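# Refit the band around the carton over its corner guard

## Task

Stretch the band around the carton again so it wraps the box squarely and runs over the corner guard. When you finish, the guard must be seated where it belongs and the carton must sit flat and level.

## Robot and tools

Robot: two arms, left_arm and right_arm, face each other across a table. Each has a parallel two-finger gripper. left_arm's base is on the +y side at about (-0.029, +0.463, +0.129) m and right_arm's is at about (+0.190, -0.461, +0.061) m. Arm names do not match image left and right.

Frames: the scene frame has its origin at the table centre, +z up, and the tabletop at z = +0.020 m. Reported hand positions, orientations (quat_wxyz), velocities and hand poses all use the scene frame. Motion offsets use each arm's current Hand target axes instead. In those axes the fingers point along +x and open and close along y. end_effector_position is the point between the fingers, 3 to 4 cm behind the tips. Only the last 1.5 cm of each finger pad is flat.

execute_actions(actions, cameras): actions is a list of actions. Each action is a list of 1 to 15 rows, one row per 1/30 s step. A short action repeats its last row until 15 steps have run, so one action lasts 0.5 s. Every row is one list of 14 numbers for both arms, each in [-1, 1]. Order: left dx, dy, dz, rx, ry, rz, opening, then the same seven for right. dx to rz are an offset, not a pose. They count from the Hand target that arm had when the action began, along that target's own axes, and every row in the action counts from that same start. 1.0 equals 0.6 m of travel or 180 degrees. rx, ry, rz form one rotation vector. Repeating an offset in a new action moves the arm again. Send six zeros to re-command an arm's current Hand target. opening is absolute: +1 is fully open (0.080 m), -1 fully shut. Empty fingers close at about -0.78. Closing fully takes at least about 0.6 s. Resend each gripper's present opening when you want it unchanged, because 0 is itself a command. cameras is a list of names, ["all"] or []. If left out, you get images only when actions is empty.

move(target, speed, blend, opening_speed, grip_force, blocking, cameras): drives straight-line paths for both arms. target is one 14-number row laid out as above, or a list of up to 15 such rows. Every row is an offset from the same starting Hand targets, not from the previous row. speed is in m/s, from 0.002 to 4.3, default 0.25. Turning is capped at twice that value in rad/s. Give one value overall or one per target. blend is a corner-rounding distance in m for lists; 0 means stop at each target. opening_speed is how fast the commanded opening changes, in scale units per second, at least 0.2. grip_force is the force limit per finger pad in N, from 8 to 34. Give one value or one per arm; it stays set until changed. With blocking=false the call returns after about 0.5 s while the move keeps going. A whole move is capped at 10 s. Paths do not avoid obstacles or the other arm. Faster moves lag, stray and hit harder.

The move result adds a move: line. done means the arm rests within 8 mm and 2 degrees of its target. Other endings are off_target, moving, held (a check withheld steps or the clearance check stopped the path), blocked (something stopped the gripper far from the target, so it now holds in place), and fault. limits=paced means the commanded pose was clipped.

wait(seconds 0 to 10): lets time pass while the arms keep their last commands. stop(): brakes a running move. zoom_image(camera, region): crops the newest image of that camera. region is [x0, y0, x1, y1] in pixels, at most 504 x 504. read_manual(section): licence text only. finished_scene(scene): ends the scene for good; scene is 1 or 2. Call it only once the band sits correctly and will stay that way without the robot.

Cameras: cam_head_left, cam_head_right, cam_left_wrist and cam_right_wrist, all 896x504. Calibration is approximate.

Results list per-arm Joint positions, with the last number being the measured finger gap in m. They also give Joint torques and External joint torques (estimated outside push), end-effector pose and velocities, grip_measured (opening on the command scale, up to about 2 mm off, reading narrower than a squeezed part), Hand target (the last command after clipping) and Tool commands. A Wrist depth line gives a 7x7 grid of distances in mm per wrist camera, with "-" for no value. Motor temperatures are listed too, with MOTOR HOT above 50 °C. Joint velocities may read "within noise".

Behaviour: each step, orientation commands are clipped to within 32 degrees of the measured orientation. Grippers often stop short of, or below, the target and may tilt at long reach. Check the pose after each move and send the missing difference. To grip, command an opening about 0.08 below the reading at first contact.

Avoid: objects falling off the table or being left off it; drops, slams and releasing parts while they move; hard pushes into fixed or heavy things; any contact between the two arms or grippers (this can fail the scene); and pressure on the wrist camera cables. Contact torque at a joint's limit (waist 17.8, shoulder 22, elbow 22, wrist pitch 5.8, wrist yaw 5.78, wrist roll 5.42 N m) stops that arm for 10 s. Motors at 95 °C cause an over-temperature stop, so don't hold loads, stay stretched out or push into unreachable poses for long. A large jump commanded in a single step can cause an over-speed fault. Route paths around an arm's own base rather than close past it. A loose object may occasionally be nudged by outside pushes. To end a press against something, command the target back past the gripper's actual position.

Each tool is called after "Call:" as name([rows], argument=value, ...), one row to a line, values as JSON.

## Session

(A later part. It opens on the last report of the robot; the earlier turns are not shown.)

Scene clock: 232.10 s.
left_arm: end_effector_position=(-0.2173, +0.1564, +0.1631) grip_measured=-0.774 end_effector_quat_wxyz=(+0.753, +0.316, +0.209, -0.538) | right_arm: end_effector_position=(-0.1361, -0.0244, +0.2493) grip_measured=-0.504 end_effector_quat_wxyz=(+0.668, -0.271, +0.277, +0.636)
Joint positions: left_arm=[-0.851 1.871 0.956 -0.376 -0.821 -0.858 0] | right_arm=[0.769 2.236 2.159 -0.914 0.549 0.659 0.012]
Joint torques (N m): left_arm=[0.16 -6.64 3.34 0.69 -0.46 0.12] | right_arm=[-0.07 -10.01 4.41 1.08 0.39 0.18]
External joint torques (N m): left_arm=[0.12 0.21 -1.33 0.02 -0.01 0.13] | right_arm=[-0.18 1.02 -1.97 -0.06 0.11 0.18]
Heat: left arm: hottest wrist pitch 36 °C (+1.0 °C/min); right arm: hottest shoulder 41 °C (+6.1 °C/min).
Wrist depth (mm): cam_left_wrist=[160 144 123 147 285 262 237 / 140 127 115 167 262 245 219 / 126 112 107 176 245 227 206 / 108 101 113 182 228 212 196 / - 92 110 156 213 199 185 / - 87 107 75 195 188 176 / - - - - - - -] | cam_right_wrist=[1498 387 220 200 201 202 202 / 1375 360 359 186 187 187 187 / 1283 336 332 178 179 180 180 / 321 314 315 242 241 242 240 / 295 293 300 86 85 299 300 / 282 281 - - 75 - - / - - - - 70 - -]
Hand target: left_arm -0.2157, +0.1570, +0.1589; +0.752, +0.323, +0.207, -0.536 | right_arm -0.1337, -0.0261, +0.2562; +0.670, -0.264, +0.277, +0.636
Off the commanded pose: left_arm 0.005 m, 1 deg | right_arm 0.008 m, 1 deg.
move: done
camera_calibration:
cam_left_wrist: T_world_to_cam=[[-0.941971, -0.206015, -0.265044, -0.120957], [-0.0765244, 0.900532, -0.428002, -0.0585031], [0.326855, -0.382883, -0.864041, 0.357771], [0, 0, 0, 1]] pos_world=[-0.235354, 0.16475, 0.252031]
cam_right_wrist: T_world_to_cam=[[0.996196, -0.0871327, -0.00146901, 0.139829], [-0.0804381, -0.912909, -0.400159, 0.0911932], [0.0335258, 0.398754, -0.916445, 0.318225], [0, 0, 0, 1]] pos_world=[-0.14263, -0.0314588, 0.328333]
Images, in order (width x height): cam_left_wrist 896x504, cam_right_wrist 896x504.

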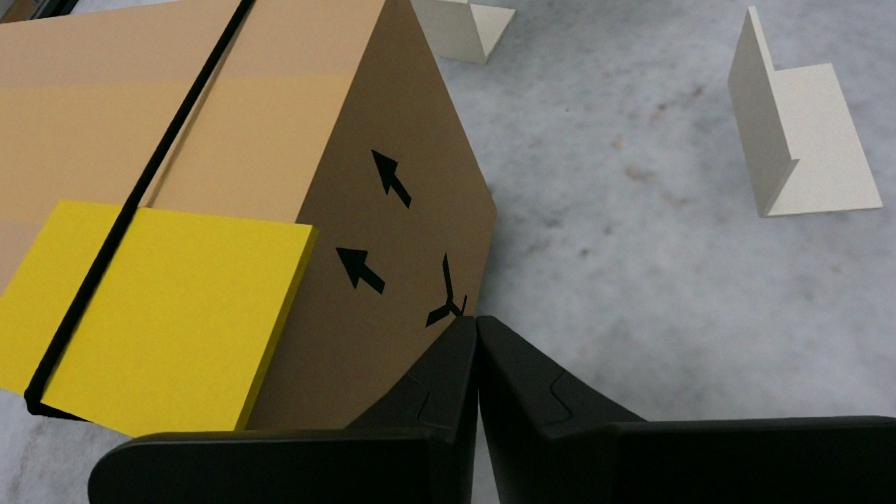

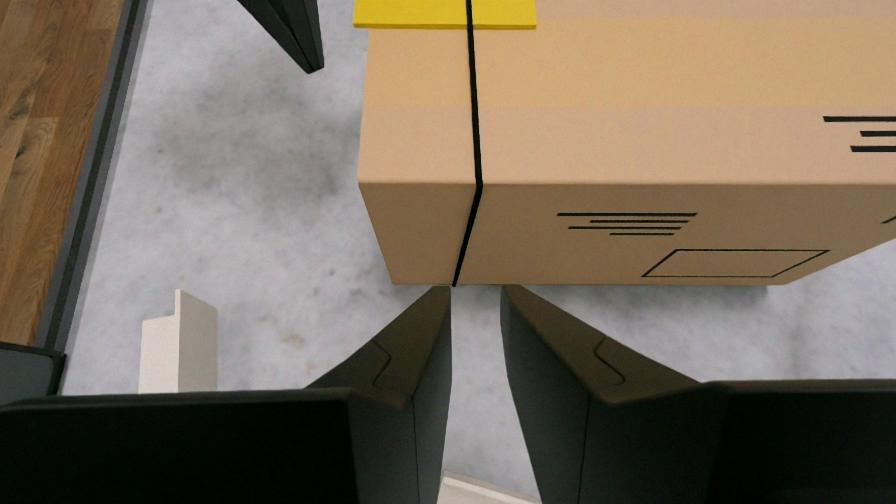

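Call:
move(target=[0.0094,0.0232,0,0,0,0,-0.78,0,0,0,0,0,0,-0.5], speed=0.1, cameras=["cam_left_wrist"])

Scene clock: 233.20 s.
left_arm: end_effector_position=(-0.2014, +0.1564, +0.1543) grip_measured=-0.774 end_effector_quat_wxyz=(+0.752, +0.328, +0.206, -0.533) | right_arm: end_effector_position=(-0.1361, -0.0244, +0.2493) grip_measured=-0.504 end_effector_quat_wxyz=(+0.668, -0.271, +0.277, +0.636)
Joint positions: left_arm=[-0.817 1.862 0.901 -0.322 -0.812 -0.81 0] | right_arm=[0.769 2.236 2.159 -0.914 0.549 0.659 0.012]
Joint torques (N m): left_arm=[0.16 -10.01 3 0.72 -0.45 0.15] | right_arm=[-0.12 -9.99 4.38 1.05 0.35 0.19]
External joint torques (N m): left_arm=[0.13 -3.39 -1.53 0.04 -0.01 0.16] | right_arm=[-0.22 1.18 -2.08 -0.1 0.07 0.18]
Heat: left arm: hottest wrist pitch 36 °C (+1.0 °C/min); right arm: hottest shoulder 41 °C (+6.1 °C/min).
Wrist depth (mm): cam_left_wrist=[144 126 109 123 269 242 219 / 126 113 99 136 251 227 205 / 113 102 93 131 230 213 193 / - 91 82 138 218 203 185 / - 83 95 119 205 189 176 / - 79 - 75 185 182 167 / - - - - - - -] | cam_right_wrist=[1517 386 223 200 201 202 202 / 1406 357 354 186 187 187 187 / 1258 335 331 178 179 179 180 / 321 316 315 241 241 240 241 / 296 303 300 87 85 299 300 / 282 - - - 75 - - / - - - - 70 - -]
Hand target: left_arm -0.2006, +0.1562, +0.1588; +0.752, +0.323, +0.207, -0.536 | right_arm -0.1337, -0.0261, +0.2562; +0.670, -0.264, +0.277, +0.636
Off the commanded pose: left_arm 0.005 m, 1 deg | right_arm 0.008 m, 1 deg.
move: done
camera_calibration:
cam_left_wrist: T_world_to_cam=[[-0.93636, -0.201177, -0.287678, -0.10444], [-0.0679466, 0.907864, -0.413722, -0.0626515], [0.344404, -0.367845, -0.863757, 0.346084], [0, 0, 0, 1]] pos_world=[-0.221243, 0.163174, 0.242967]
Images, in order (width x height): cam_left_wrist 896x504.

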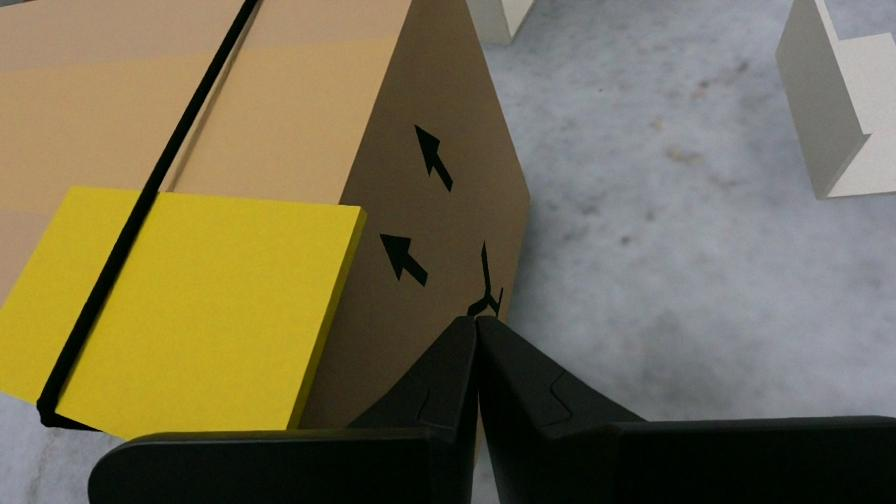

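Call:
move(target=[0.0028,0.0072,0.002,0,0,0,-0.78,0,0,0,0,0,0,-0.5], speed=0.06, cameras=["cam_left_wrist"])

Scene clock: 234.10 s.
left_arm: end_effector_position=(-0.1970, +0.1553, +0.1552) grip_measured=-0.774 end_effector_quat_wxyz=(+0.752, +0.328, +0.206, -0.534) | right_arm: end_effector_position=(-0.1361, -0.0244, +0.2493) grip_measured=-0.504 end_effector_quat_wxyz=(+0.668, -0.271, +0.277, +0.636)
Joint positions: left_arm=[-0.804 1.85 0.887 -0.307 -0.808 -0.792 0] | right_arm=[0.769 2.236 2.159 -0.914 0.549 0.659 0.012]
Joint torques (N m): left_arm=[0.19 -9.93 2.91 0.74 -0.44 0.14] | right_arm=[-0.15 -10.06 4.47 1.08 0.38 0.18]
External joint torques (N m): left_arm=[0.18 -3.33 -1.71 0.02 0 0.15] | right_arm=[0.01 1.04 -1.92 -0.04 0.08 0.17]
Heat: left arm: hottest wrist pitch 36 °C (+1.0 °C/min); right arm: hottest shoulder 41 °C (+6.1 °C/min).
Wrist depth (mm): cam_left_wrist=[149 128 110 112 270 244 219 / 128 119 102 125 251 228 210 / 114 102 91 120 230 214 192 / - 89 82 125 216 201 186 / - 82 93 110 205 190 176 / - 79 - 75 186 182 168 / - - - - - - -] | cam_right_wrist=[1507 386 228 199 201 201 201 / 1390 359 356 186 187 187 188 / 1303 336 334 179 179 180 180 / 321 315 316 241 224 241 241 / 296 296 300 87 85 298 299 / 283 - - - 75 - - / - - - - 70 - -]
Hand target: left_arm -0.1961, +0.1552, +0.1597; +0.752, +0.323, +0.207, -0.536 | right_arm -0.1337, -0.0261, +0.2562; +0.670, -0.264, +0.277, +0.636
Off the commanded pose: left_arm 0.005 m, 1 deg | right_arm 0.008 m, 1 deg.
move: done
camera_calibration:
cam_left_wrist: T_world_to_cam=[[-0.936521, -0.200735, -0.287461, -0.100448], [-0.0677141, 0.908002, -0.413457, -0.0611488], [0.34401, -0.367746, -0.863956, 0.344839], [0, 0, 0, 1]] pos_world=[-0.216841, 0.162173, 0.243768]
Images, in order (width x height): cam_left_wrist 896x504.

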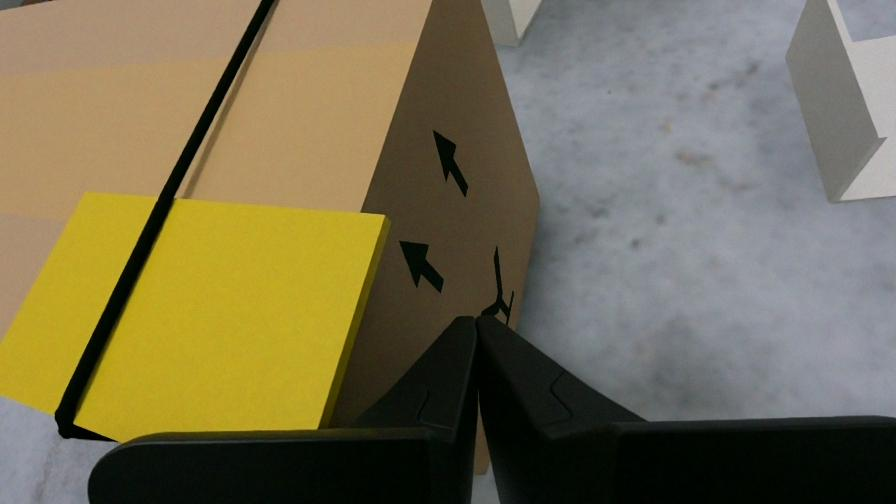

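Call:
move(target=[0.0028,0.0070,0.002,0,0,0,-0.78,0,0,0,0,0,0,-0.5], speed=0.06, cameras=["cam_left_wrist"])

Scene clock: 235.00 s.
left_arm: end_effector_position=(-0.1925, +0.1542, +0.1562) grip_measured=-0.774 end_effector_quat_wxyz=(+0.752, +0.328, +0.206, -0.533) | right_arm: end_effector_position=(-0.1361, -0.0244, +0.2493) grip_measured=-0.504 end_effector_quat_wxyz=(+0.668, -0.271, +0.277, +0.636)
Joint positions: left_arm=[-0.791 1.837 0.874 -0.293 -0.804 -0.775 0] | right_arm=[0.769 2.236 2.159 -0.914 0.549 0.659 0.012]
Joint torques (N m): left_arm=[0.22 -9.85 2.97 0.76 -0.44 0.14] | right_arm=[-0.11 -10.05 4.42 1.07 0.39 0.19]
External joint torques (N m): left_arm=[0.22 -3.35 -1.62 0.03 0 0.15] | right_arm=[-0.01 0.97 -1.93 -0.04 0.09 0.19]
Heat: left arm: hottest wrist pitch 36 °C (+1.0 °C/min); right arm: hottest shoulder 41 °C (+6.0 °C/min).
Wrist depth (mm): cam_left_wrist=[152 130 112 109 272 244 218 / 130 118 103 106 251 229 211 / 116 105 93 110 228 215 200 / 101 91 82 115 217 202 187 / - 85 - 99 205 191 177 / - 80 - 75 187 183 168 / - - - - - - -] | cam_right_wrist=[1481 386 227 200 201 201 201 / 1398 359 360 186 187 187 188 / 1277 335 333 178 179 179 180 / 323 314 316 242 240 224 240 / 297 292 301 86 85 299 300 / 283 281 - - 75 - - / - - - - 70 - -]
Hand target: left_arm -0.1916, +0.1541, +0.1606; +0.752, +0.322, +0.207, -0.536 | right_arm -0.1337, -0.0261, +0.2562; +0.670, -0.264, +0.277, +0.636
Off the commanded pose: left_arm 0.004 m, 1 deg | right_arm 0.008 m, 1 deg.
move: done
camera_calibration:
cam_left_wrist: T_world_to_cam=[[-0.936544, -0.20093, -0.287249, -0.0961635], [-0.0679313, 0.907919, -0.413604, -0.059388], [0.343905, -0.367845, -0.863956, 0.34383], [0, 0, 0, 1]] pos_world=[-0.21234, 0.161073, 0.244868]
Images, in order (width x height): cam_left_wrist 896x504.

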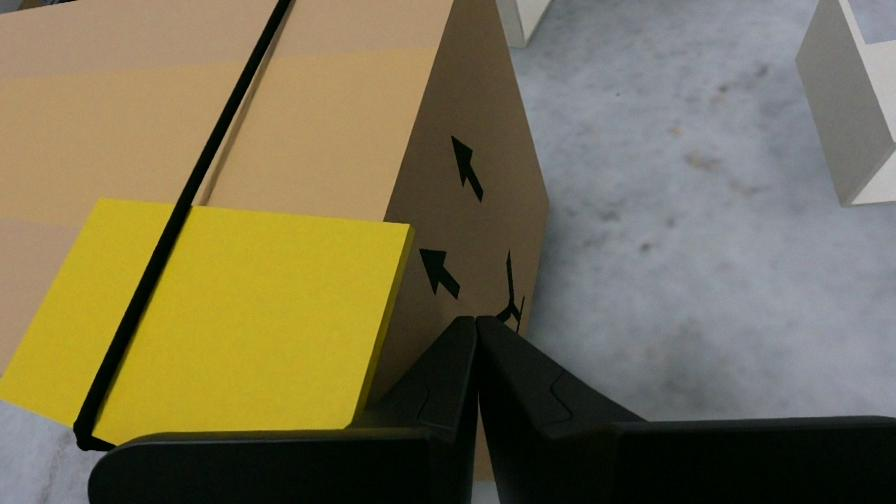

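Call:
move(target=[0.0022,0.0054,0.0015,0,0,0,-0.78,0,0,0,0,0,0,-0.5], speed=0.04, cameras=["cam_left_wrist"])

Call:
zoom_image(camera="cam_left_wrist", region=[200, 150, 600, 450])

Scene clock: 235.90 s.
left_arm: end_effector_position=(-0.1907, +0.1536, +0.1568) grip_measured=-0.775 end_effector_quat_wxyz=(+0.750, +0.327, +0.207, -0.535) | right_arm: end_effector_position=(-0.1361, -0.0244, +0.2493) grip_measured=-0.504 end_effector_quat_wxyz=(+0.668, -0.271, +0.277, +0.636)
Joint positions: left_arm=[-0.784 1.828 0.865 -0.281 -0.797 -0.761 0] | right_arm=[0.769 2.236 2.159 -0.914 0.549 0.659 0.012]
Joint torques (N m): left_arm=[0.44 -9.78 2.86 0.69 -0.54 0.14] | right_arm=[-0.14 -10.01 4.47 1.07 0.37 0.19]
External joint torques (N m): left_arm=[0.44 -3.36 -1.71 -0.04 -0.11 0.16] | right_arm=[-0.2 0.95 -1.87 -0.06 0.08 0.19]
Heat: left arm: hottest elbow 35 °C (-1.0 °C/min); right arm: hottest shoulder 41 °C (+6.0 °C/min).
Wrist depth (mm): cam_left_wrist=[151 131 112 106 271 246 225 / 130 119 104 103 249 230 215 / 116 106 93 104 231 215 201 / 101 91 83 111 218 203 188 / - 84 81 103 204 192 179 / - 80 - 75 187 184 170 / - - - - - - -] | cam_right_wrist=[1507 385 227 200 200 202 201 / 1390 357 359 186 187 187 187 / 1277 336 332 179 180 180 180 / 320 314 314 241 239 241 242 / 296 292 301 86 85 298 299 / 281 276 - - 75 - - / - - - - 70 - -]
Hand target: left_arm -0.1882, +0.1533, +0.1612; +0.752, +0.323, +0.207, -0.536 | right_arm -0.1337, -0.0261, +0.2562; +0.670, -0.264, +0.277, +0.636
Off the commanded pose: left_arm 0.005 m, 1 deg | right_arm 0.008 m, 1 deg.
move: done
camera_calibration:
cam_left_wrist: T_world_to_cam=[[-0.938458, -0.197447, -0.283393, -0.0959063], [-0.0664299, 0.908354, -0.412891, -0.0583297], [0.338946, -0.368655, -0.865569, 0.342933], [0, 0, 0, 1]] pos_world=[-0.210114, 0.160471, 0.245569]
Images, in order (width x height): cam_left_wrist 896x504.

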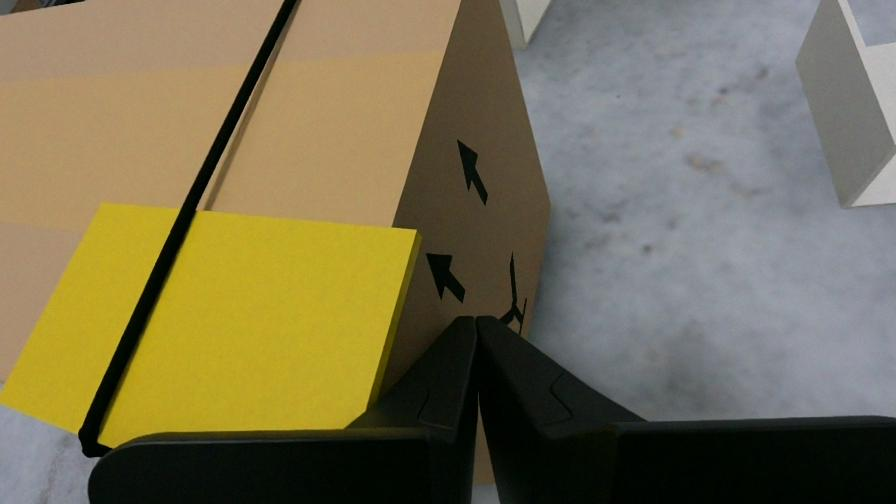

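Scaled by 1.260 from the camera's 896x504 image, which has a finer 1280x720 frame.

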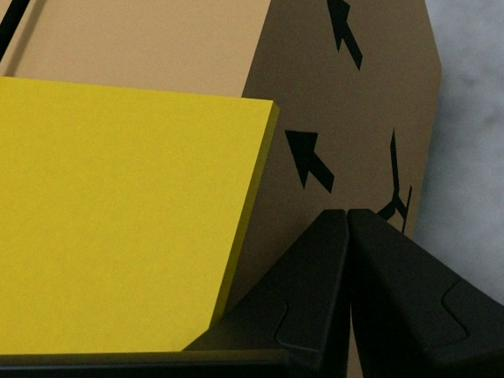

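Call:
move(target=[0.0016,0.0040,0,0,0,0,-0.78,0,0,0,0,0,0,-0.5], speed=0.04, cameras=["cam_left_wrist"])

Scene clock: 236.80 s.
left_arm: end_effector_position=(-0.1881, +0.1534, +0.1569) grip_measured=-0.775 end_effector_quat_wxyz=(+0.750, +0.327, +0.207, -0.536) | right_arm: end_effector_position=(-0.1361, -0.0244, +0.2493) grip_measured=-0.504 end_effector_quat_wxyz=(+0.668, -0.271, +0.277, +0.636)
Joint positions: left_arm=[-0.778 1.821 0.856 -0.272 -0.795 -0.753 0] | right_arm=[0.769 2.236 2.159 -0.914 0.549 0.659 0.012]
Joint torques (N m): left_arm=[0.46 -9.75 2.86 0.69 -0.54 0.15] | right_arm=[-0.08 -10.01 4.43 1.1 0.4 0.18]
External joint torques (N m): left_arm=[0.46 -3.33 -1.77 -0.06 -0.11 0.16] | right_arm=[-0.1 0.97 -1.9 -0.02 0.11 0.18]
Heat: left arm: hottest elbow 35 °C (-1.0 °C/min); right arm: hottest shoulder 41 °C (+6.0 °C/min).
Wrist depth (mm): cam_left_wrist=[151 130 111 106 269 247 227 / 130 119 104 97 250 230 213 / 117 106 94 99 229 216 201 / 101 91 85 95 215 203 189 / - 85 - 97 205 193 178 / - 81 - 75 188 184 170 / - - - - - - -] | cam_right_wrist=[1490 385 236 200 201 201 202 / 1383 359 359 186 187 187 188 / 1277 336 332 178 180 180 180 / 321 316 316 243 241 241 241 / 296 293 299 87 85 300 300 / 282 - - - 75 - - / - - - - 70 - -]
Hand target: left_arm -0.1856, +0.1531, +0.1612; +0.752, +0.323, +0.207, -0.536 | right_arm -0.1337, -0.0261, +0.2562; +0.670, -0.264, +0.277, +0.636
Off the commanded pose: left_arm 0.005 m, 1 deg | right_arm 0.008 m, 1 deg.
move: done
camera_calibration:
cam_left_wrist: T_world_to_cam=[[-0.938522, -0.197375, -0.283232, -0.0935695], [-0.0664304, 0.90836, -0.41288, -0.0579789], [0.338769, -0.368681, -0.865627, 0.341959], [0, 0, 0, 1]] pos_world=[-0.207514, 0.160271, 0.245569]
Images, in order (width x height): cam_left_wrist 896x504.

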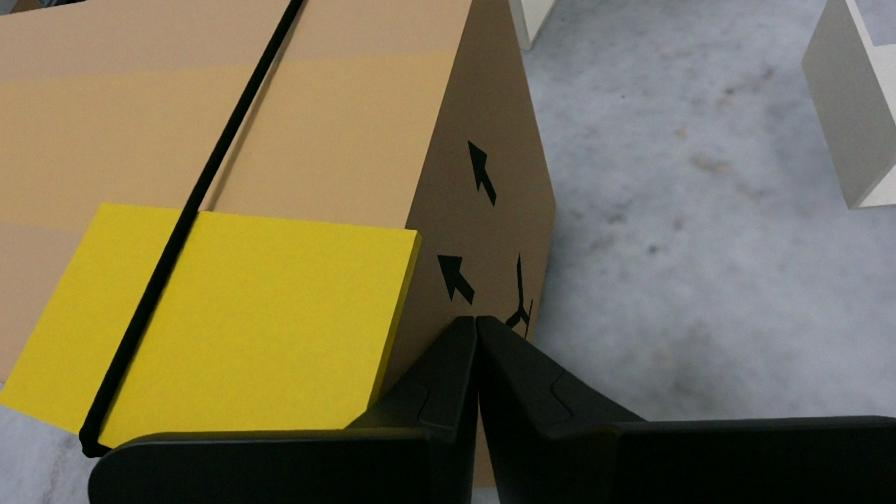

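Call:
move(target=[0.0013,0.0033,0,0,0,0,-0.78,0,0,0,0,0,0,-0.5], speed=0.04, cameras=["cam_left_wrist"])

Call:
zoom_image(camera="cam_left_wrist", region=[340, 180, 500, 300])

Scene clock: 237.83 s.
left_arm: end_effector_position=(-0.1875, +0.1534, +0.1571) grip_measured=-0.775 end_effector_quat_wxyz=(+0.749, +0.326, +0.208, -0.537) | right_arm: end_effector_position=(-0.1361, -0.0244, +0.2493) grip_measured=-0.504 end_effector_quat_wxyz=(+0.668, -0.271, +0.277, +0.636)
Joint positions: left_arm=[-0.775 1.816 0.849 -0.263 -0.791 -0.746 0] | right_arm=[0.769 2.236 2.159 -0.914 0.549 0.659 0.012]
Joint torques (N m): left_arm=[0.67 -9.69 2.78 0.63 -0.64 0.15] | right_arm=[-0.06 -10.03 4.43 1.07 0.38 0.17]
External joint torques (N m): left_arm=[0.67 -3.38 -1.74 -0.1 -0.22 0.16] | right_arm=[-0.06 0.95 -1.89 -0.05 0.09 0.17]
Heat: left arm: hottest elbow 35 °C (+0.0 °C/min); right arm: hottest shoulder 42 °C (+7.0 °C/min).
Wrist depth (mm): cam_left_wrist=[150 130 110 106 270 247 224 / 130 121 104 97 249 231 215 / 116 105 94 98 230 216 201 / - 91 83 94 216 204 189 / - 84 81 95 206 195 179 / - 81 - 75 188 185 170 / - - - - - - -] | cam_right_wrist=[1545 384 231 197 201 201 201 / 1398 359 358 186 187 187 188 / 1303 336 332 178 179 180 180 / 321 313 315 242 241 241 241 / 296 294 300 86 85 300 301 / 283 277 - - 75 - - / - - - - 70 - -]
Hand target: left_arm -0.1835, +0.1530, +0.1613; +0.752, +0.322, +0.207, -0.536 | right_arm -0.1337, -0.0261, +0.2562; +0.670, -0.264, +0.277, +0.636
Off the commanded pose: left_arm 0.006 m, 1 deg | right_arm 0.008 m, 1 deg.
move: done
camera_calibration:
cam_left_wrist: T_world_to_cam=[[-0.94027, -0.194687, -0.279264, -0.0942905], [-0.0654546, 0.908415, -0.412913, -0.0575879], [0.334077, -0.369971, -0.866899, 0.341422], [0, 0, 0, 1]] pos_world=[-0.206489, 0.160273, 0.245868]
Images, in order (width x height): cam_left_wrist 896x504.

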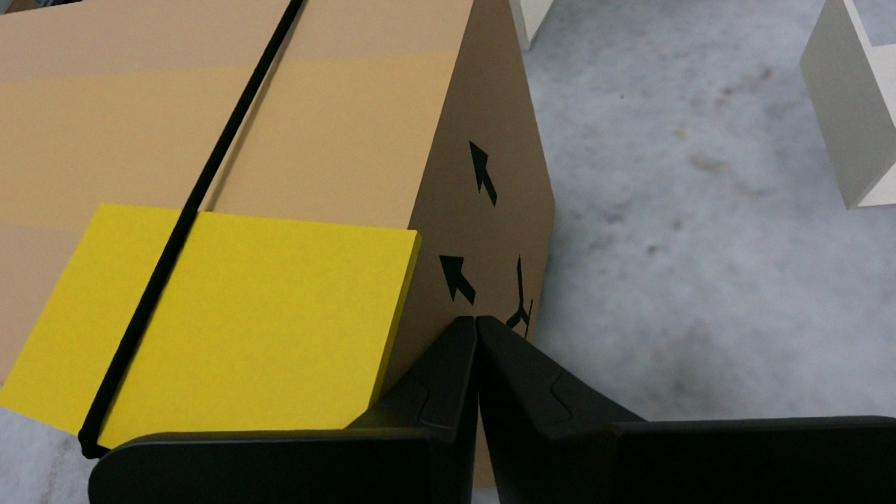

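Scaled by 3.150 from the camera's 896x504 image, which has a finer 1280x720 frame.

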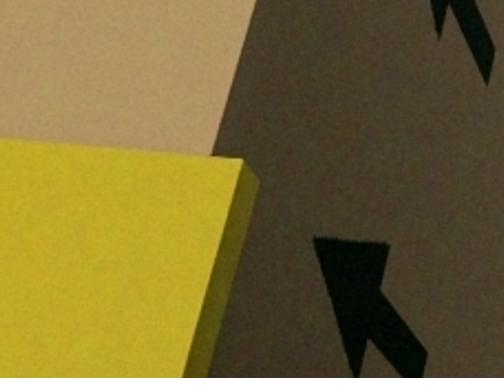

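Call:
move(target=[0.0018,0.0046,0,0,0,0,-0.78,0,0,0,0,0,0,-0.5], speed=0.04, cameras=["cam_left_wrist"])

Call:
zoom_image(camera="cam_left_wrist", region=[340, 180, 500, 300])

Scene clock: 238.90 s.
left_arm: end_effector_position=(-0.1867, +0.1534, +0.1571) grip_measured=-0.775 end_effector_quat_wxyz=(+0.747, +0.326, +0.210, -0.540) | right_arm: end_effector_position=(-0.1361, -0.0244, +0.2493) grip_measured=-0.504 end_effector_quat_wxyz=(+0.668, -0.271, +0.277, +0.636)
Joint positions: left_arm=[-0.771 1.809 0.84 -0.251 -0.783 -0.736 0] | right_arm=[0.769 2.236 2.159 -0.914 0.549 0.659 0.012]
Joint torques (N m): left_arm=[1.03 -9.69 2.61 0.53 -0.8 0.16] | right_arm=[-0.14 -10.09 4.43 1.07 0.38 0.17]
External joint torques (N m): left_arm=[1.03 -3.38 -1.99 -0.24 -0.38 0.17] | right_arm=[0 0.93 -1.92 -0.06 0.08 0.17]
Heat: left arm: hottest elbow 35 °C (+0.0 °C/min); right arm: hottest shoulder 42 °C (+7.0 °C/min).
Wrist depth (mm): cam_left_wrist=[148 129 112 106 269 248 228 / 128 118 104 97 250 230 219 / 115 105 93 98 230 217 202 / 101 91 83 93 216 204 189 / - 84 80 95 205 194 179 / - 81 - 75 188 185 171 / - - - - - - -] | cam_right_wrist=[1507 387 230 200 200 202 202 / 1383 360 361 186 187 188 187 / 1297 335 332 179 179 180 180 / 322 316 315 242 261 240 241 / 295 292 300 86 85 298 300 / 282 280 - - 75 - - / - - - - 70 - -]
Hand target: left_arm -0.1805, +0.1529, +0.1613; +0.752, +0.322, +0.207, -0.536 | right_arm -0.1337, -0.0261, +0.2562; +0.670, -0.264, +0.277, +0.636
Off the commanded pose: left_arm 0.008 m, 1 deg | right_arm 0.008 m, 1 deg.
move: done
camera_calibration:
cam_left_wrist: T_world_to_cam=[[-0.942808, -0.189467, -0.274255, -0.0955779], [-0.0629058, 0.909103, -0.411795, -0.0574083], [0.327348, -0.370991, -0.869028, 0.340407], [0, 0, 0, 1]] pos_world=[-0.205154, 0.160369, 0.24597]
Images, in order (width x height): cam_left_wrist 896x504.

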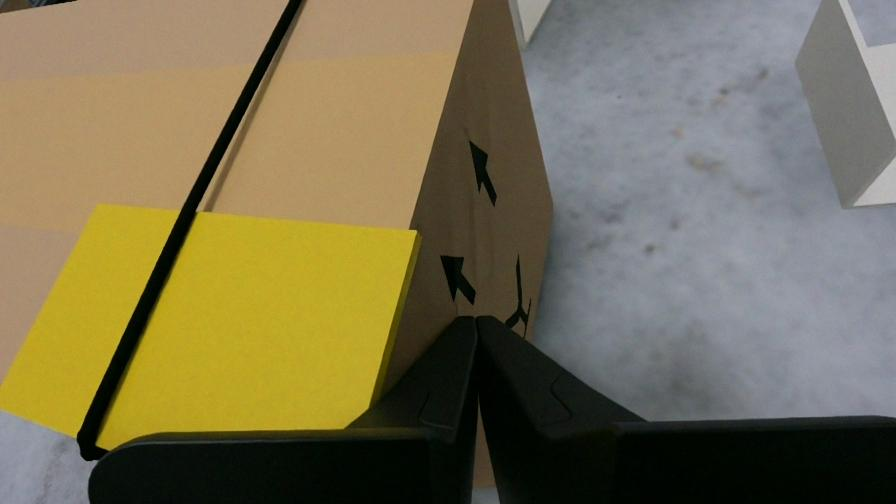

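Scaled by 3.150 from the camera's 896x504 image, which has a finer 1280x720 frame.

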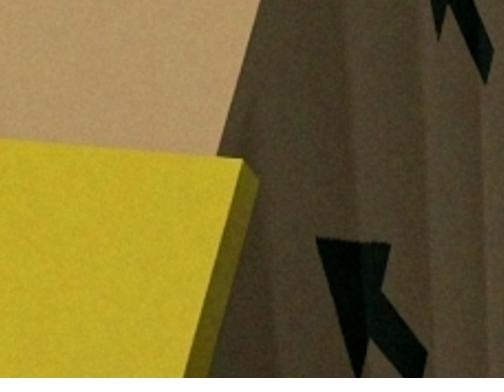

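Call:
move(target=[-0.0063,-0.0155,0,0,0,-0.028,-0.78,0,0,0,0,0,0,-0.5], speed=0.06, cameras=["cam_left_wrist"])

Call:
zoom_image(camera="cam_left_wrist", region=[300, 120, 600, 320])

Scene clock: 242.87 s.
left_arm: end_effector_position=(-0.1914, +0.1536, +0.1571) grip_measured=-0.775 end_effector_quat_wxyz=(+0.728, +0.318, +0.221, -0.566) | right_arm: end_effector_position=(-0.1361, -0.0244, +0.2493) grip_measured=-0.504 end_effector_quat_wxyz=(+0.668, -0.271, +0.277, +0.636)
Joint positions: left_arm=[-0.763 1.776 0.801 -0.175 -0.727 -0.682 0] | right_arm=[0.769 2.236 2.159 -0.914 0.549 0.659 0.012]
Joint torques (N m): left_arm=[0.19 -9.44 3.07 0.91 -0.39 0.14] | right_arm=[-0.09 -10.05 4.47 1.09 0.38 0.19]
External joint torques (N m): left_arm=[0.19 -3.29 -1.59 0.06 0 0.15] | right_arm=[-0.2 1.01 -1.91 -0.05 0.1 0.19]
Heat: left arm: hottest wrist pitch 35 °C (+1.0 °C/min); right arm: hottest shoulder 42 °C (+7.0 °C/min).
Wrist depth (mm): cam_left_wrist=[132 120 108 110 272 252 230 / 120 108 99 114 251 233 212 / 107 100 91 117 234 220 201 / - 87 82 119 220 206 193 / - 81 - 100 206 196 183 / - 77 - 75 190 186 174 / - - - - - - -] | cam_right_wrist=[1498 387 226 200 201 201 202 / 1367 360 356 186 187 187 187 / 1270 335 329 178 179 179 180 / 324 315 315 242 241 262 241 / 295 293 299 87 85 298 300 / 283 - - - 75 - - / - - - - 70 - -]
Hand target: left_arm -0.1905, +0.1535, +0.1613; +0.728, +0.313, +0.221, -0.569 | right_arm -0.1337, -0.0261, +0.2562; +0.670, -0.264, +0.277, +0.636
Off the commanded pose: left_arm 0.004 m, 1 deg | right_arm 0.008 m, 1 deg.
move: done
camera_calibration:
cam_left_wrist: T_world_to_cam=[[-0.963395, -0.141444, -0.227737, -0.118651], [-0.0378437, 0.912734, -0.406797, -0.0543727], [0.265402, -0.383288, -0.884676, 0.334478], [0, 0, 0, 1]] pos_world=[-0.205137, 0.161047, 0.246765]
Images, in order (width x height): cam_left_wrist 896x504.

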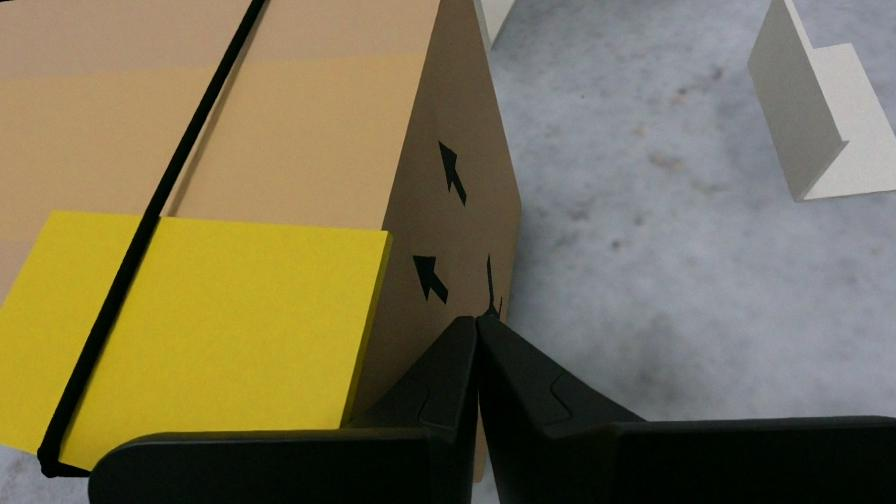

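Scaled by 1.680 from the camera's 896x504 image, which has a finer 1280x720 frame.

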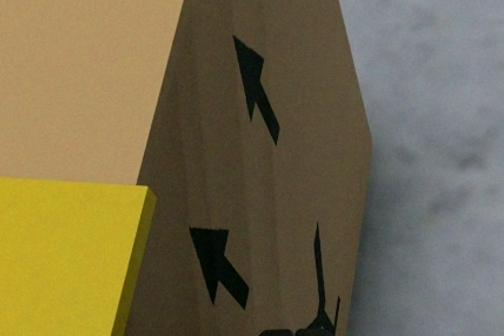

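Call:
move(target=[0.0016,0.0053,0,0,0,0,-0.78,0,0,0,0,0,0,-0.5], speed=0.04, cameras=["cam_left_wrist"])

Call:
zoom_image(camera="cam_left_wrist", region=[300, 180, 540, 340])

Scene clock: 243.93 s.
left_arm: end_effector_position=(-0.1882, +0.1534, +0.1571) grip_measured=-0.775 end_effector_quat_wxyz=(+0.728, +0.318, +0.221, -0.566) | right_arm: end_effector_position=(-0.1361, -0.0244, +0.2493) grip_measured=-0.504 end_effector_quat_wxyz=(+0.668, -0.271, +0.277, +0.636)
Joint positions: left_arm=[-0.754 1.768 0.79 -0.164 -0.723 -0.671 0] | right_arm=[0.769 2.236 2.159 -0.914 0.549 0.659 0.012]
Joint torques (N m): left_arm=[0.2 -9.34 3.04 0.92 -0.38 0.13] | right_arm=[-0.1 -10.04 4.34 1.09 0.37 0.19]
External joint torques (N m): left_arm=[0.23 -3.23 -1.65 0.04 0 0.14] | right_arm=[-0.03 0.95 -2.01 -0.04 0.07 0.19]
Heat: left arm: hottest wrist pitch 35 °C (+0.0 °C/min); right arm: hottest shoulder 42 °C (+7.0 °C/min).
Wrist depth (mm): cam_left_wrist=[132 119 108 109 272 252 224 / 120 109 99 103 252 234 214 / 107 102 91 118 234 220 201 / 94 87 82 109 220 207 193 / - 81 - 100 207 197 184 / - 77 - 75 190 186 174 / - - - - - - -] | cam_right_wrist=[1490 386 231 200 201 201 202 / 1406 360 359 187 187 187 187 / 1264 336 333 178 179 179 180 / 322 316 314 242 241 241 241 / 295 296 301 87 85 300 300 / 283 - - - 75 - - / - - - - 70 - -]
Hand target: left_arm -0.1872, +0.1533, +0.1613; +0.728, +0.313, +0.221, -0.569 | right_arm -0.1337, -0.0261, +0.2562; +0.670, -0.264, +0.277, +0.636
Off the commanded pose: left_arm 0.004 m, 1 deg | right_arm 0.008 m, 1 deg.
move: done
camera_calibration:
cam_left_wrist: T_world_to_cam=[[-0.96349, -0.141662, -0.2272, -0.115592], [-0.0382574, 0.912698, -0.406841, -0.0540919], [0.264999, -0.383295, -0.884794, 0.333563], [0, 0, 0, 1]] pos_world=[-0.201835, 0.160847, 0.246865]
Images, in order (width x height): cam_left_wrist 896x504.

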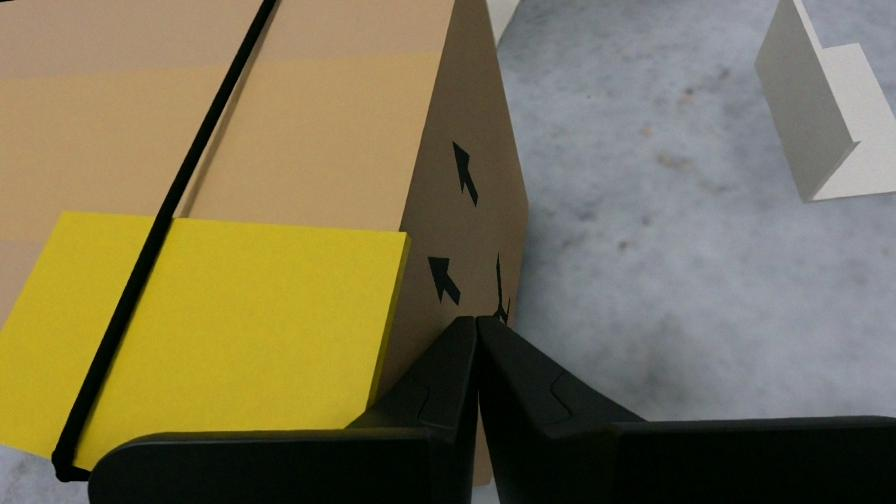

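Scaled by 2.100 from the camera's 896x504 image, which has a finer 1280x720 frame.

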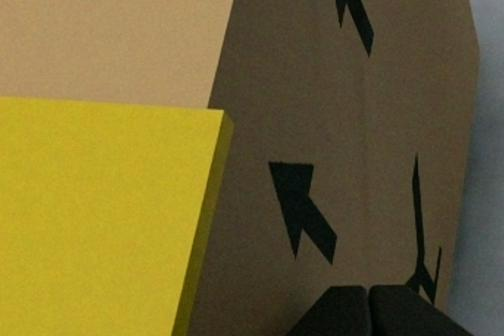

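Call:
move(target=[0.0015,0.0048,0,0,0,0,-0.78,0,0,0,0,0,0,-0.5], speed=0.04, cameras=["cam_left_wrist"])

Call:
zoom_image(camera="cam_left_wrist", region=[300, 180, 540, 340])

Scene clock: 244.90 s.
left_arm: end_effector_position=(-0.1872, +0.1534, +0.1574) grip_measured=-0.775 end_effector_quat_wxyz=(+0.726, +0.318, +0.221, -0.569) | right_arm: end_effector_position=(-0.1361, -0.0244, +0.2493) grip_measured=-0.504 end_effector_quat_wxyz=(+0.668, -0.271, +0.277, +0.636)
Joint positions: left_arm=[-0.75 1.76 0.781 -0.154 -0.717 -0.661 0] | right_arm=[0.769 2.236 2.159 -0.914 0.549 0.659 0.012]
Joint torques (N m): left_arm=[0.55 -9.27 2.92 0.84 -0.49 0.12] | right_arm=[-0.1 -10.05 4.44 1.08 0.37 0.2]
External joint torques (N m): left_arm=[0.55 -3.19 -1.81 -0.06 -0.11 0.13] | right_arm=[-0.08 0.94 -1.89 -0.04 0.08 0.2]
Heat: left arm: hottest wrist pitch 35 °C (+1.0 °C/min); right arm: hottest shoulder 42 °C (+6.0 °C/min).
Wrist depth (mm): cam_left_wrist=[132 119 109 110 271 252 233 / 120 110 99 103 253 235 - / 107 101 92 117 235 221 205 / 94 87 82 109 220 208 194 / - 82 - 99 208 197 184 / - 79 - 75 190 187 176 / - - - - - - -] | cam_right_wrist=[1507 387 231 199 201 201 202 / 1398 359 361 186 186 187 187 / 1283 336 332 179 178 180 180 / 320 314 316 242 241 241 241 / 295 293 301 86 85 298 299 / 283 - - - 75 - - / - - - - 70 - -]
Hand target: left_arm -0.1842, +0.1531, +0.1612; +0.728, +0.313, +0.221, -0.569 | right_arm -0.1337, -0.0261, +0.2562; +0.670, -0.264, +0.277, +0.636
Off the commanded pose: left_arm 0.005 m, 1 deg | right_arm 0.008 m, 1 deg.
move: done
camera_calibration:
cam_left_wrist: T_world_to_cam=[[-0.965146, -0.136573, -0.223252, -0.116357], [-0.0350444, 0.9128, -0.4069, -0.0533678], [0.259357, -0.384894, -0.885771, 0.33288], [0, 0, 0, 1]] pos_world=[-0.200506, 0.160946, 0.247163]
Images, in order (width x height): cam_left_wrist 896x504.

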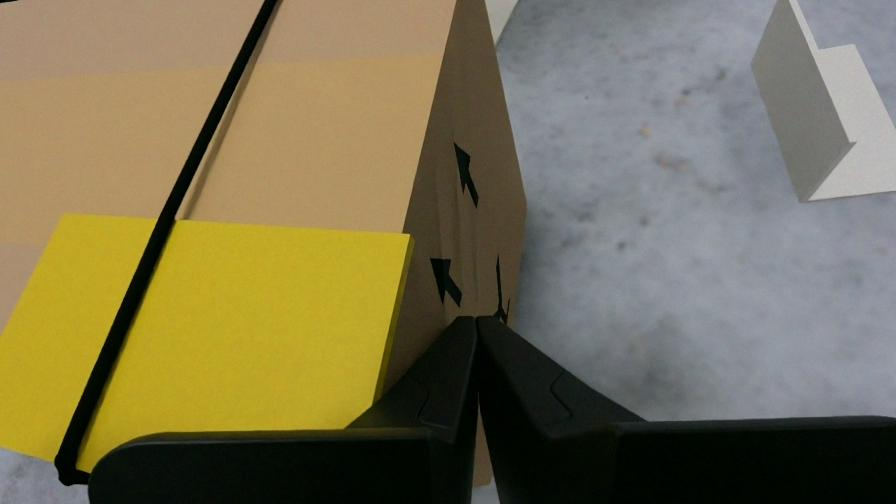

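Scaled by 2.100 from the camera's 896x504 image, which has a finer 1280x720 frame.

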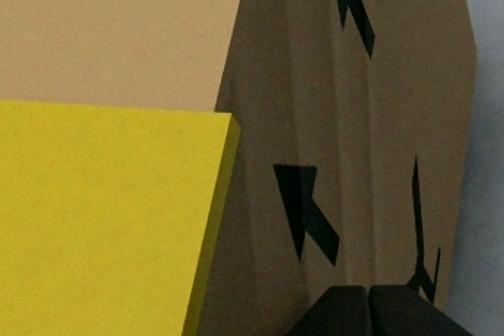

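Call:
wait(seconds=0.1, cameras=["cam_head_left","cam_head_right"])

Call:
zoom_image(camera="cam_head_left", region=[330, 180, 500, 320])

Call:
zoom_image(camera="cam_head_right", region=[330, 180, 500, 320])

Scene clock: 246.10 s.
left_arm: end_effector_position=(-0.1872, +0.1534, +0.1574) grip_measured=-0.775 end_effector_quat_wxyz=(+0.726, +0.318, +0.221, -0.569) | right_arm: end_effector_position=(-0.1361, -0.0244, +0.2493) grip_measured=-0.504 end_effector_quat_wxyz=(+0.668, -0.271, +0.277, +0.636)
Joint positions: left_arm=[-0.75 1.76 0.781 -0.154 -0.717 -0.661 0] | right_arm=[0.769 2.236 2.159 -0.914 0.549 0.659 0.012]
Joint torques (N m): left_arm=[0.54 -9.28 2.9 0.84 -0.49 0.13] | right_arm=[-0.08 -9.96 4.46 1.06 0.37 0.18]
External joint torques (N m): left_arm=[0.54 -3.29 -1.71 -0.03 -0.11 0.14] | right_arm=[-0.09 0.93 -1.79 -0.03 0.08 0.17]
Motor temperatures (°C): left_arm=[25 31 34 35 28 28] | right_arm=[24 42 31 36 27 29]
Heat: left arm: hottest wrist pitch 35 °C (+1.0 °C/min); right arm: hottest shoulder 42 °C (+6.1 °C/min).
Wrist depth (mm): cam_left_wrist=[132 119 109 110 272 252 231 / 120 110 99 103 254 235 211 / 107 101 92 117 234 221 202 / 95 87 82 109 220 208 194 / - 82 - 99 208 196 184 / - 77 - 75 190 187 175 / - - - - - - -] | cam_right_wrist=[1498 386 230 200 201 201 202 / 1390 356 360 186 187 187 187 / 1283 336 332 179 179 180 180 / 322 314 314 242 223 242 241 / 296 296 300 86 85 299 299 / 284 - - - 75 - - / - - - - 70 - -]
Hand target: left_arm -0.1842, +0.1531, +0.1612; +0.728, +0.313, +0.221, -0.569 | right_arm -0.1337, -0.0261, +0.2562; +0.670, -0.264, +0.277, +0.636
Tool commands: left_gripper/opening=-0.78 right_gripper/opening=-0.5
Off the commanded pose: left_arm 0.005 m, 1 deg | right_arm 0.008 m, 1 deg.
wait: 0.10 s; at rest from the start
Images, in order (width x height): cam_head_left 896x504, cam_head_right 896x504.

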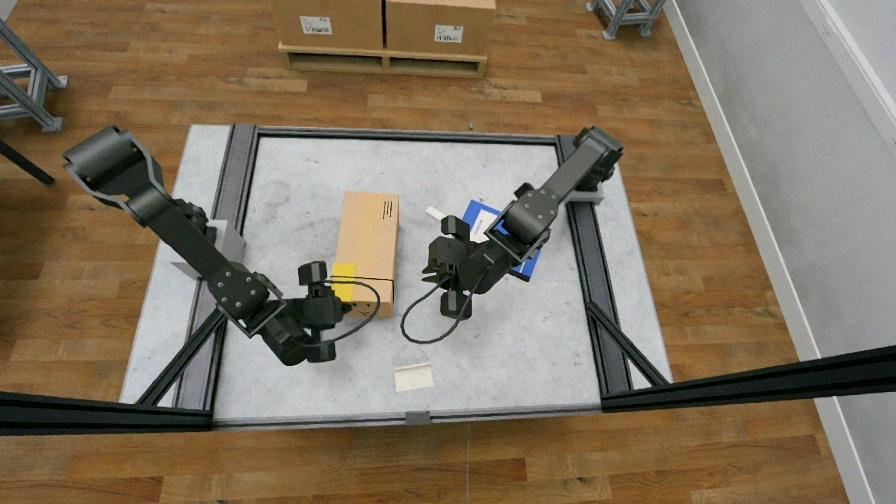

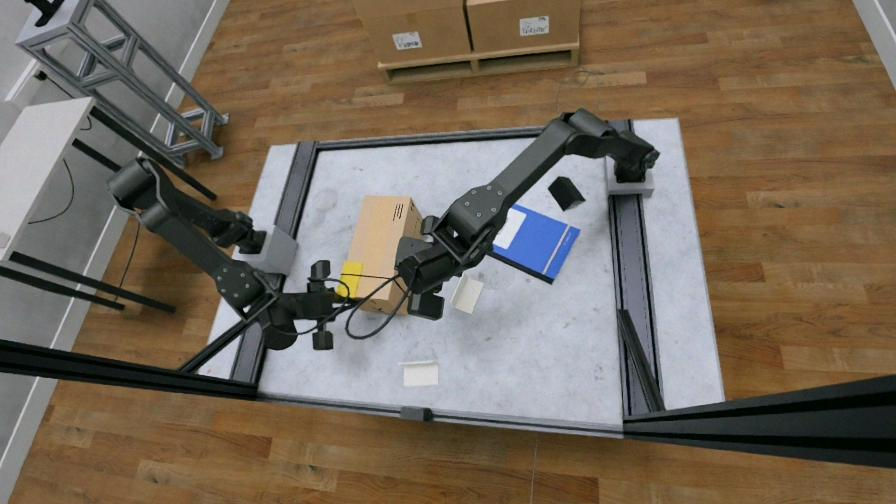

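Scaled by 2.965 from the camera's 896x504 image, which has a finer 1280x720 frame.

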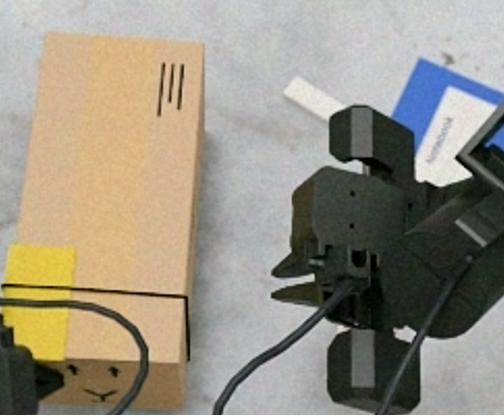

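Scaled by 2.965 from the camera's 896x504 image, which has a finer 1280x720 frame.

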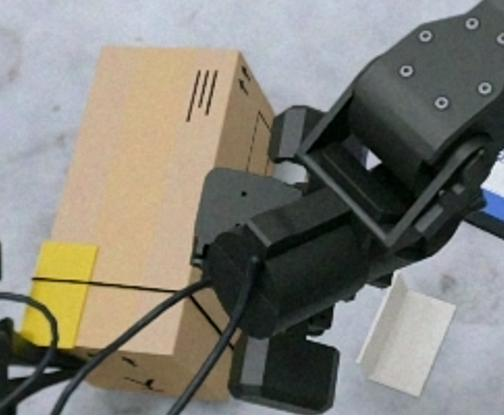

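Call:
zoom_image(camera="cam_head_left", region=[320, 280, 380, 320])

Scaled by 8.400 from the camera's 896x504 image, which has a finer 1280x720 frame.

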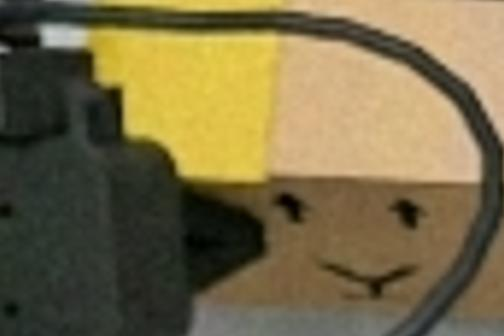

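Call:
move([
  [-0.0058,-0.0191,0,0,0,0,-0.78,0,0,0,0,0,0,-0.5],
  [-0.0655,-0.0043,0.0072,0,0,-0.011,-0.78,0,0,0,0,0,0,-0.5],
], speed=0.1, blend=[0.004,0], cameras=["cam_left_wrist"])

Call:
zoom_image(camera="cam_left_wrist", region=[300, 180, 540, 420])

Scene clock: 249.00 s.
left_arm: end_effector_position=(-0.1958, +0.1773, +0.1849) grip_measured=-0.775 end_effector_quat_wxyz=(+0.717, +0.319, +0.225, -0.578) | right_arm: end_effector_position=(-0.1361, -0.0244, +0.2493) grip_measured=-0.504 end_effector_quat_wxyz=(+0.668, -0.271, +0.277, +0.636)
Joint positions: left_arm=[-0.824 1.641 0.793 -0.326 -0.725 -0.732 0] | right_arm=[0.769 2.236 2.159 -0.914 0.549 0.659 0.012]
Joint torques (N m): left_arm=[-0.25 -8.58 4.19 0.63 -0.51 -0.22] | right_arm=[-0.14 -9.96 4.43 1.07 0.37 0.19]
External joint torques (N m): left_arm=[-0.27 -2.96 -0.93 -0.23 -0.11 -0.21] | right_arm=[-0.14 1 -1.87 -0.04 0.08 0.19]
Heat: left arm: hottest elbow 34 °C (-1.0 °C/min); right arm: hottest shoulder 43 °C (+6.0 °C/min).
Wrist depth (mm): cam_left_wrist=[186 166 149 139 306 285 263 / 163 150 135 157 284 266 247 / 148 137 126 141 265 250 233 / 136 125 115 147 250 234 220 / 127 115 107 117 235 222 209 / 289 266 104 75 220 212 199 / - - - - - - -] | cam_right_wrist=[1498 386 384 200 201 201 202 / 1390 358 360 186 187 187 187 / 1303 336 330 179 179 180 180 / 320 314 314 240 222 241 241 / 295 291 299 87 85 299 300 / 284 280 - - 75 - - / - - - - 70 - -]
Hand target: left_arm -0.1970, +0.1768, +0.1904; +0.718, +0.309, +0.226, -0.581 | right_arm -0.1337, -0.0261, +0.2562; +0.670, -0.264, +0.277, +0.636
Off the commanded pose: left_arm 0.006 m, 1 deg | right_arm 0.008 m, 1 deg.
move: done
camera_calibration:
cam_left_wrist: T_world_to_cam=[[-0.97087, -0.113293, -0.211131, -0.122715], [-0.0199454, 0.91631, -0.399972, -0.0632654], [0.238776, -0.38411, -0.891878, 0.365616], [0, 0, 0, 1]] pos_world=[-0.207702, 0.184505, 0.274871]
Images, in order (width x height): cam_left_wrist 896x504.

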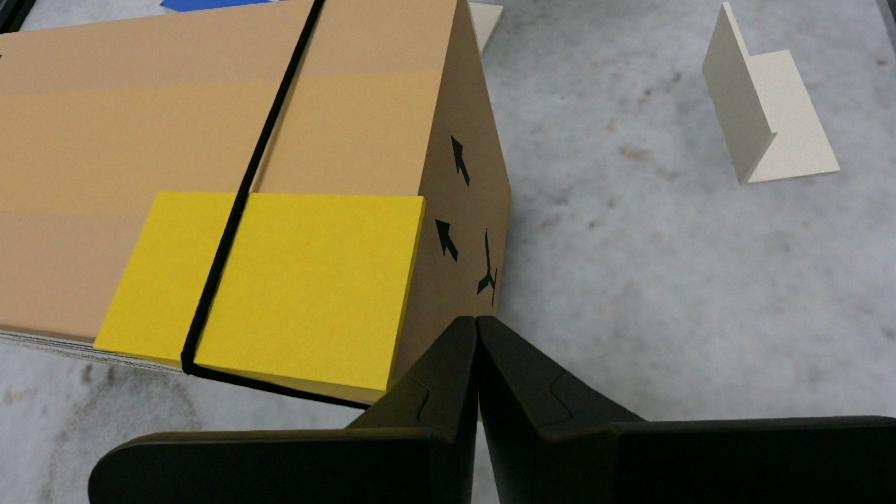

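Scaled by 2.100 from the camera's 896x504 image, which has a finer 1280x720 frame.

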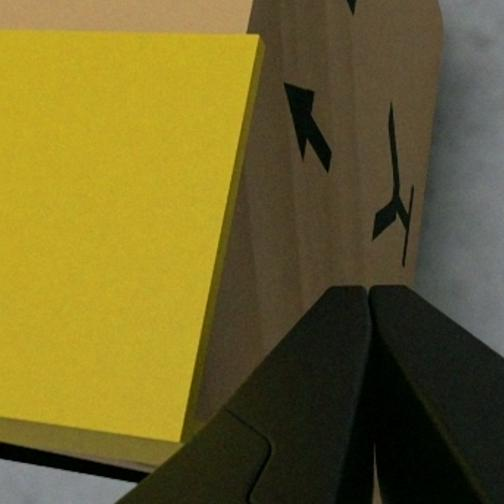

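Call:
move(target=[0.0022,0.0080,0,0,0,0,-0.78,0,0,0,0,0,0,-0.5], speed=0.06, cameras=["cam_left_wrist"])

Call:
zoom_image(camera="cam_left_wrist", region=[300, 180, 540, 420])

Scene clock: 250.10 s.
left_arm: end_effector_position=(-0.1933, +0.1763, +0.1871) grip_measured=-0.775 end_effector_quat_wxyz=(+0.718, +0.314, +0.226, -0.579) | right_arm: end_effector_position=(-0.1361, -0.0244, +0.2493) grip_measured=-0.504 end_effector_quat_wxyz=(+0.668, -0.271, +0.277, +0.636)
Joint positions: left_arm=[-0.815 1.627 0.785 -0.318 -0.723 -0.726 0] | right_arm=[0.769 2.236 2.159 -0.914 0.549 0.659 0.012]
Joint torques (N m): left_arm=[0.19 -8.48 3.39 0.89 -0.39 0.16] | right_arm=[-0.07 -10 4.45 1.08 0.38 0.17]
External joint torques (N m): left_arm=[0.18 -2.93 -1.75 0.02 0.01 0.17] | right_arm=[0.07 1.13 -1.97 -0.06 0.08 0.17]
Heat: left arm: hottest elbow 34 °C (-1.0 °C/min); right arm: hottest shoulder 43 °C (+6.1 °C/min).
Wrist depth (mm): cam_left_wrist=[442 170 152 144 312 290 270 / 166 153 137 138 289 272 253 / 151 140 130 132 270 253 236 / 138 129 116 139 253 238 225 / 129 116 109 107 238 225 213 / 288 268 106 75 221 214 203 / - - - - - - -] | cam_right_wrist=[1526 384 387 200 201 202 202 / 1406 356 359 186 186 187 187 / 1297 336 333 178 179 179 179 / 322 315 315 241 241 240 241 / 294 294 300 87 85 299 299 / 283 281 - - 75 - - / - - - - 70 - -]
Hand target: left_arm -0.1920, +0.1765, +0.1904; +0.718, +0.309, +0.226, -0.581 | right_arm -0.1337, -0.0261, +0.2562; +0.670, -0.264, +0.277, +0.636
Off the commanded pose: left_arm 0.003 m, 1 deg | right_arm 0.008 m, 1 deg.
move: done
camera_calibration:
cam_left_wrist: T_world_to_cam=[[-0.972062, -0.118139, -0.202825, -0.120893], [-0.0262226, 0.913354, -0.406322, -0.060934], [0.233253, -0.389652, -0.890935, 0.366393], [0, 0, 0, 1]] pos_world=[-0.204575, 0.184138, 0.277153]
Images, in order (width x height): cam_left_wrist 896x504.

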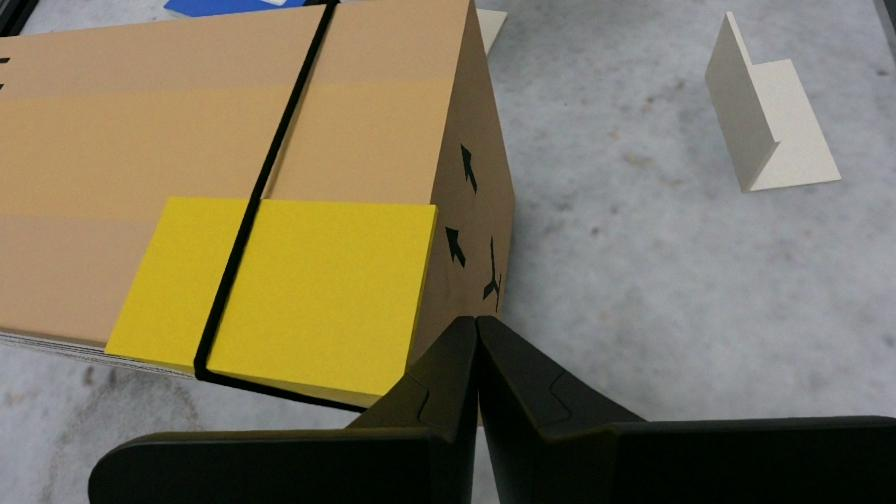

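Scaled by 2.100 from the camera's 896x504 image, which has a finer 1280x720 frame.

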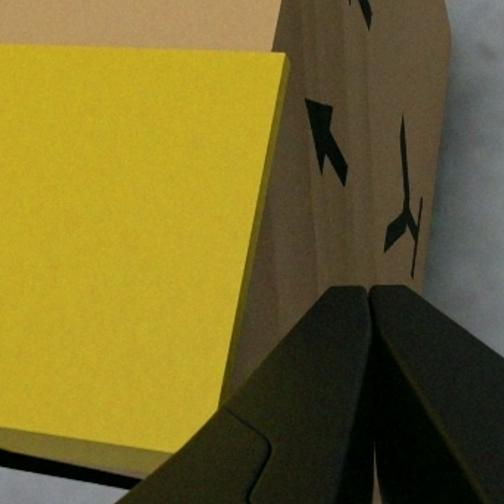

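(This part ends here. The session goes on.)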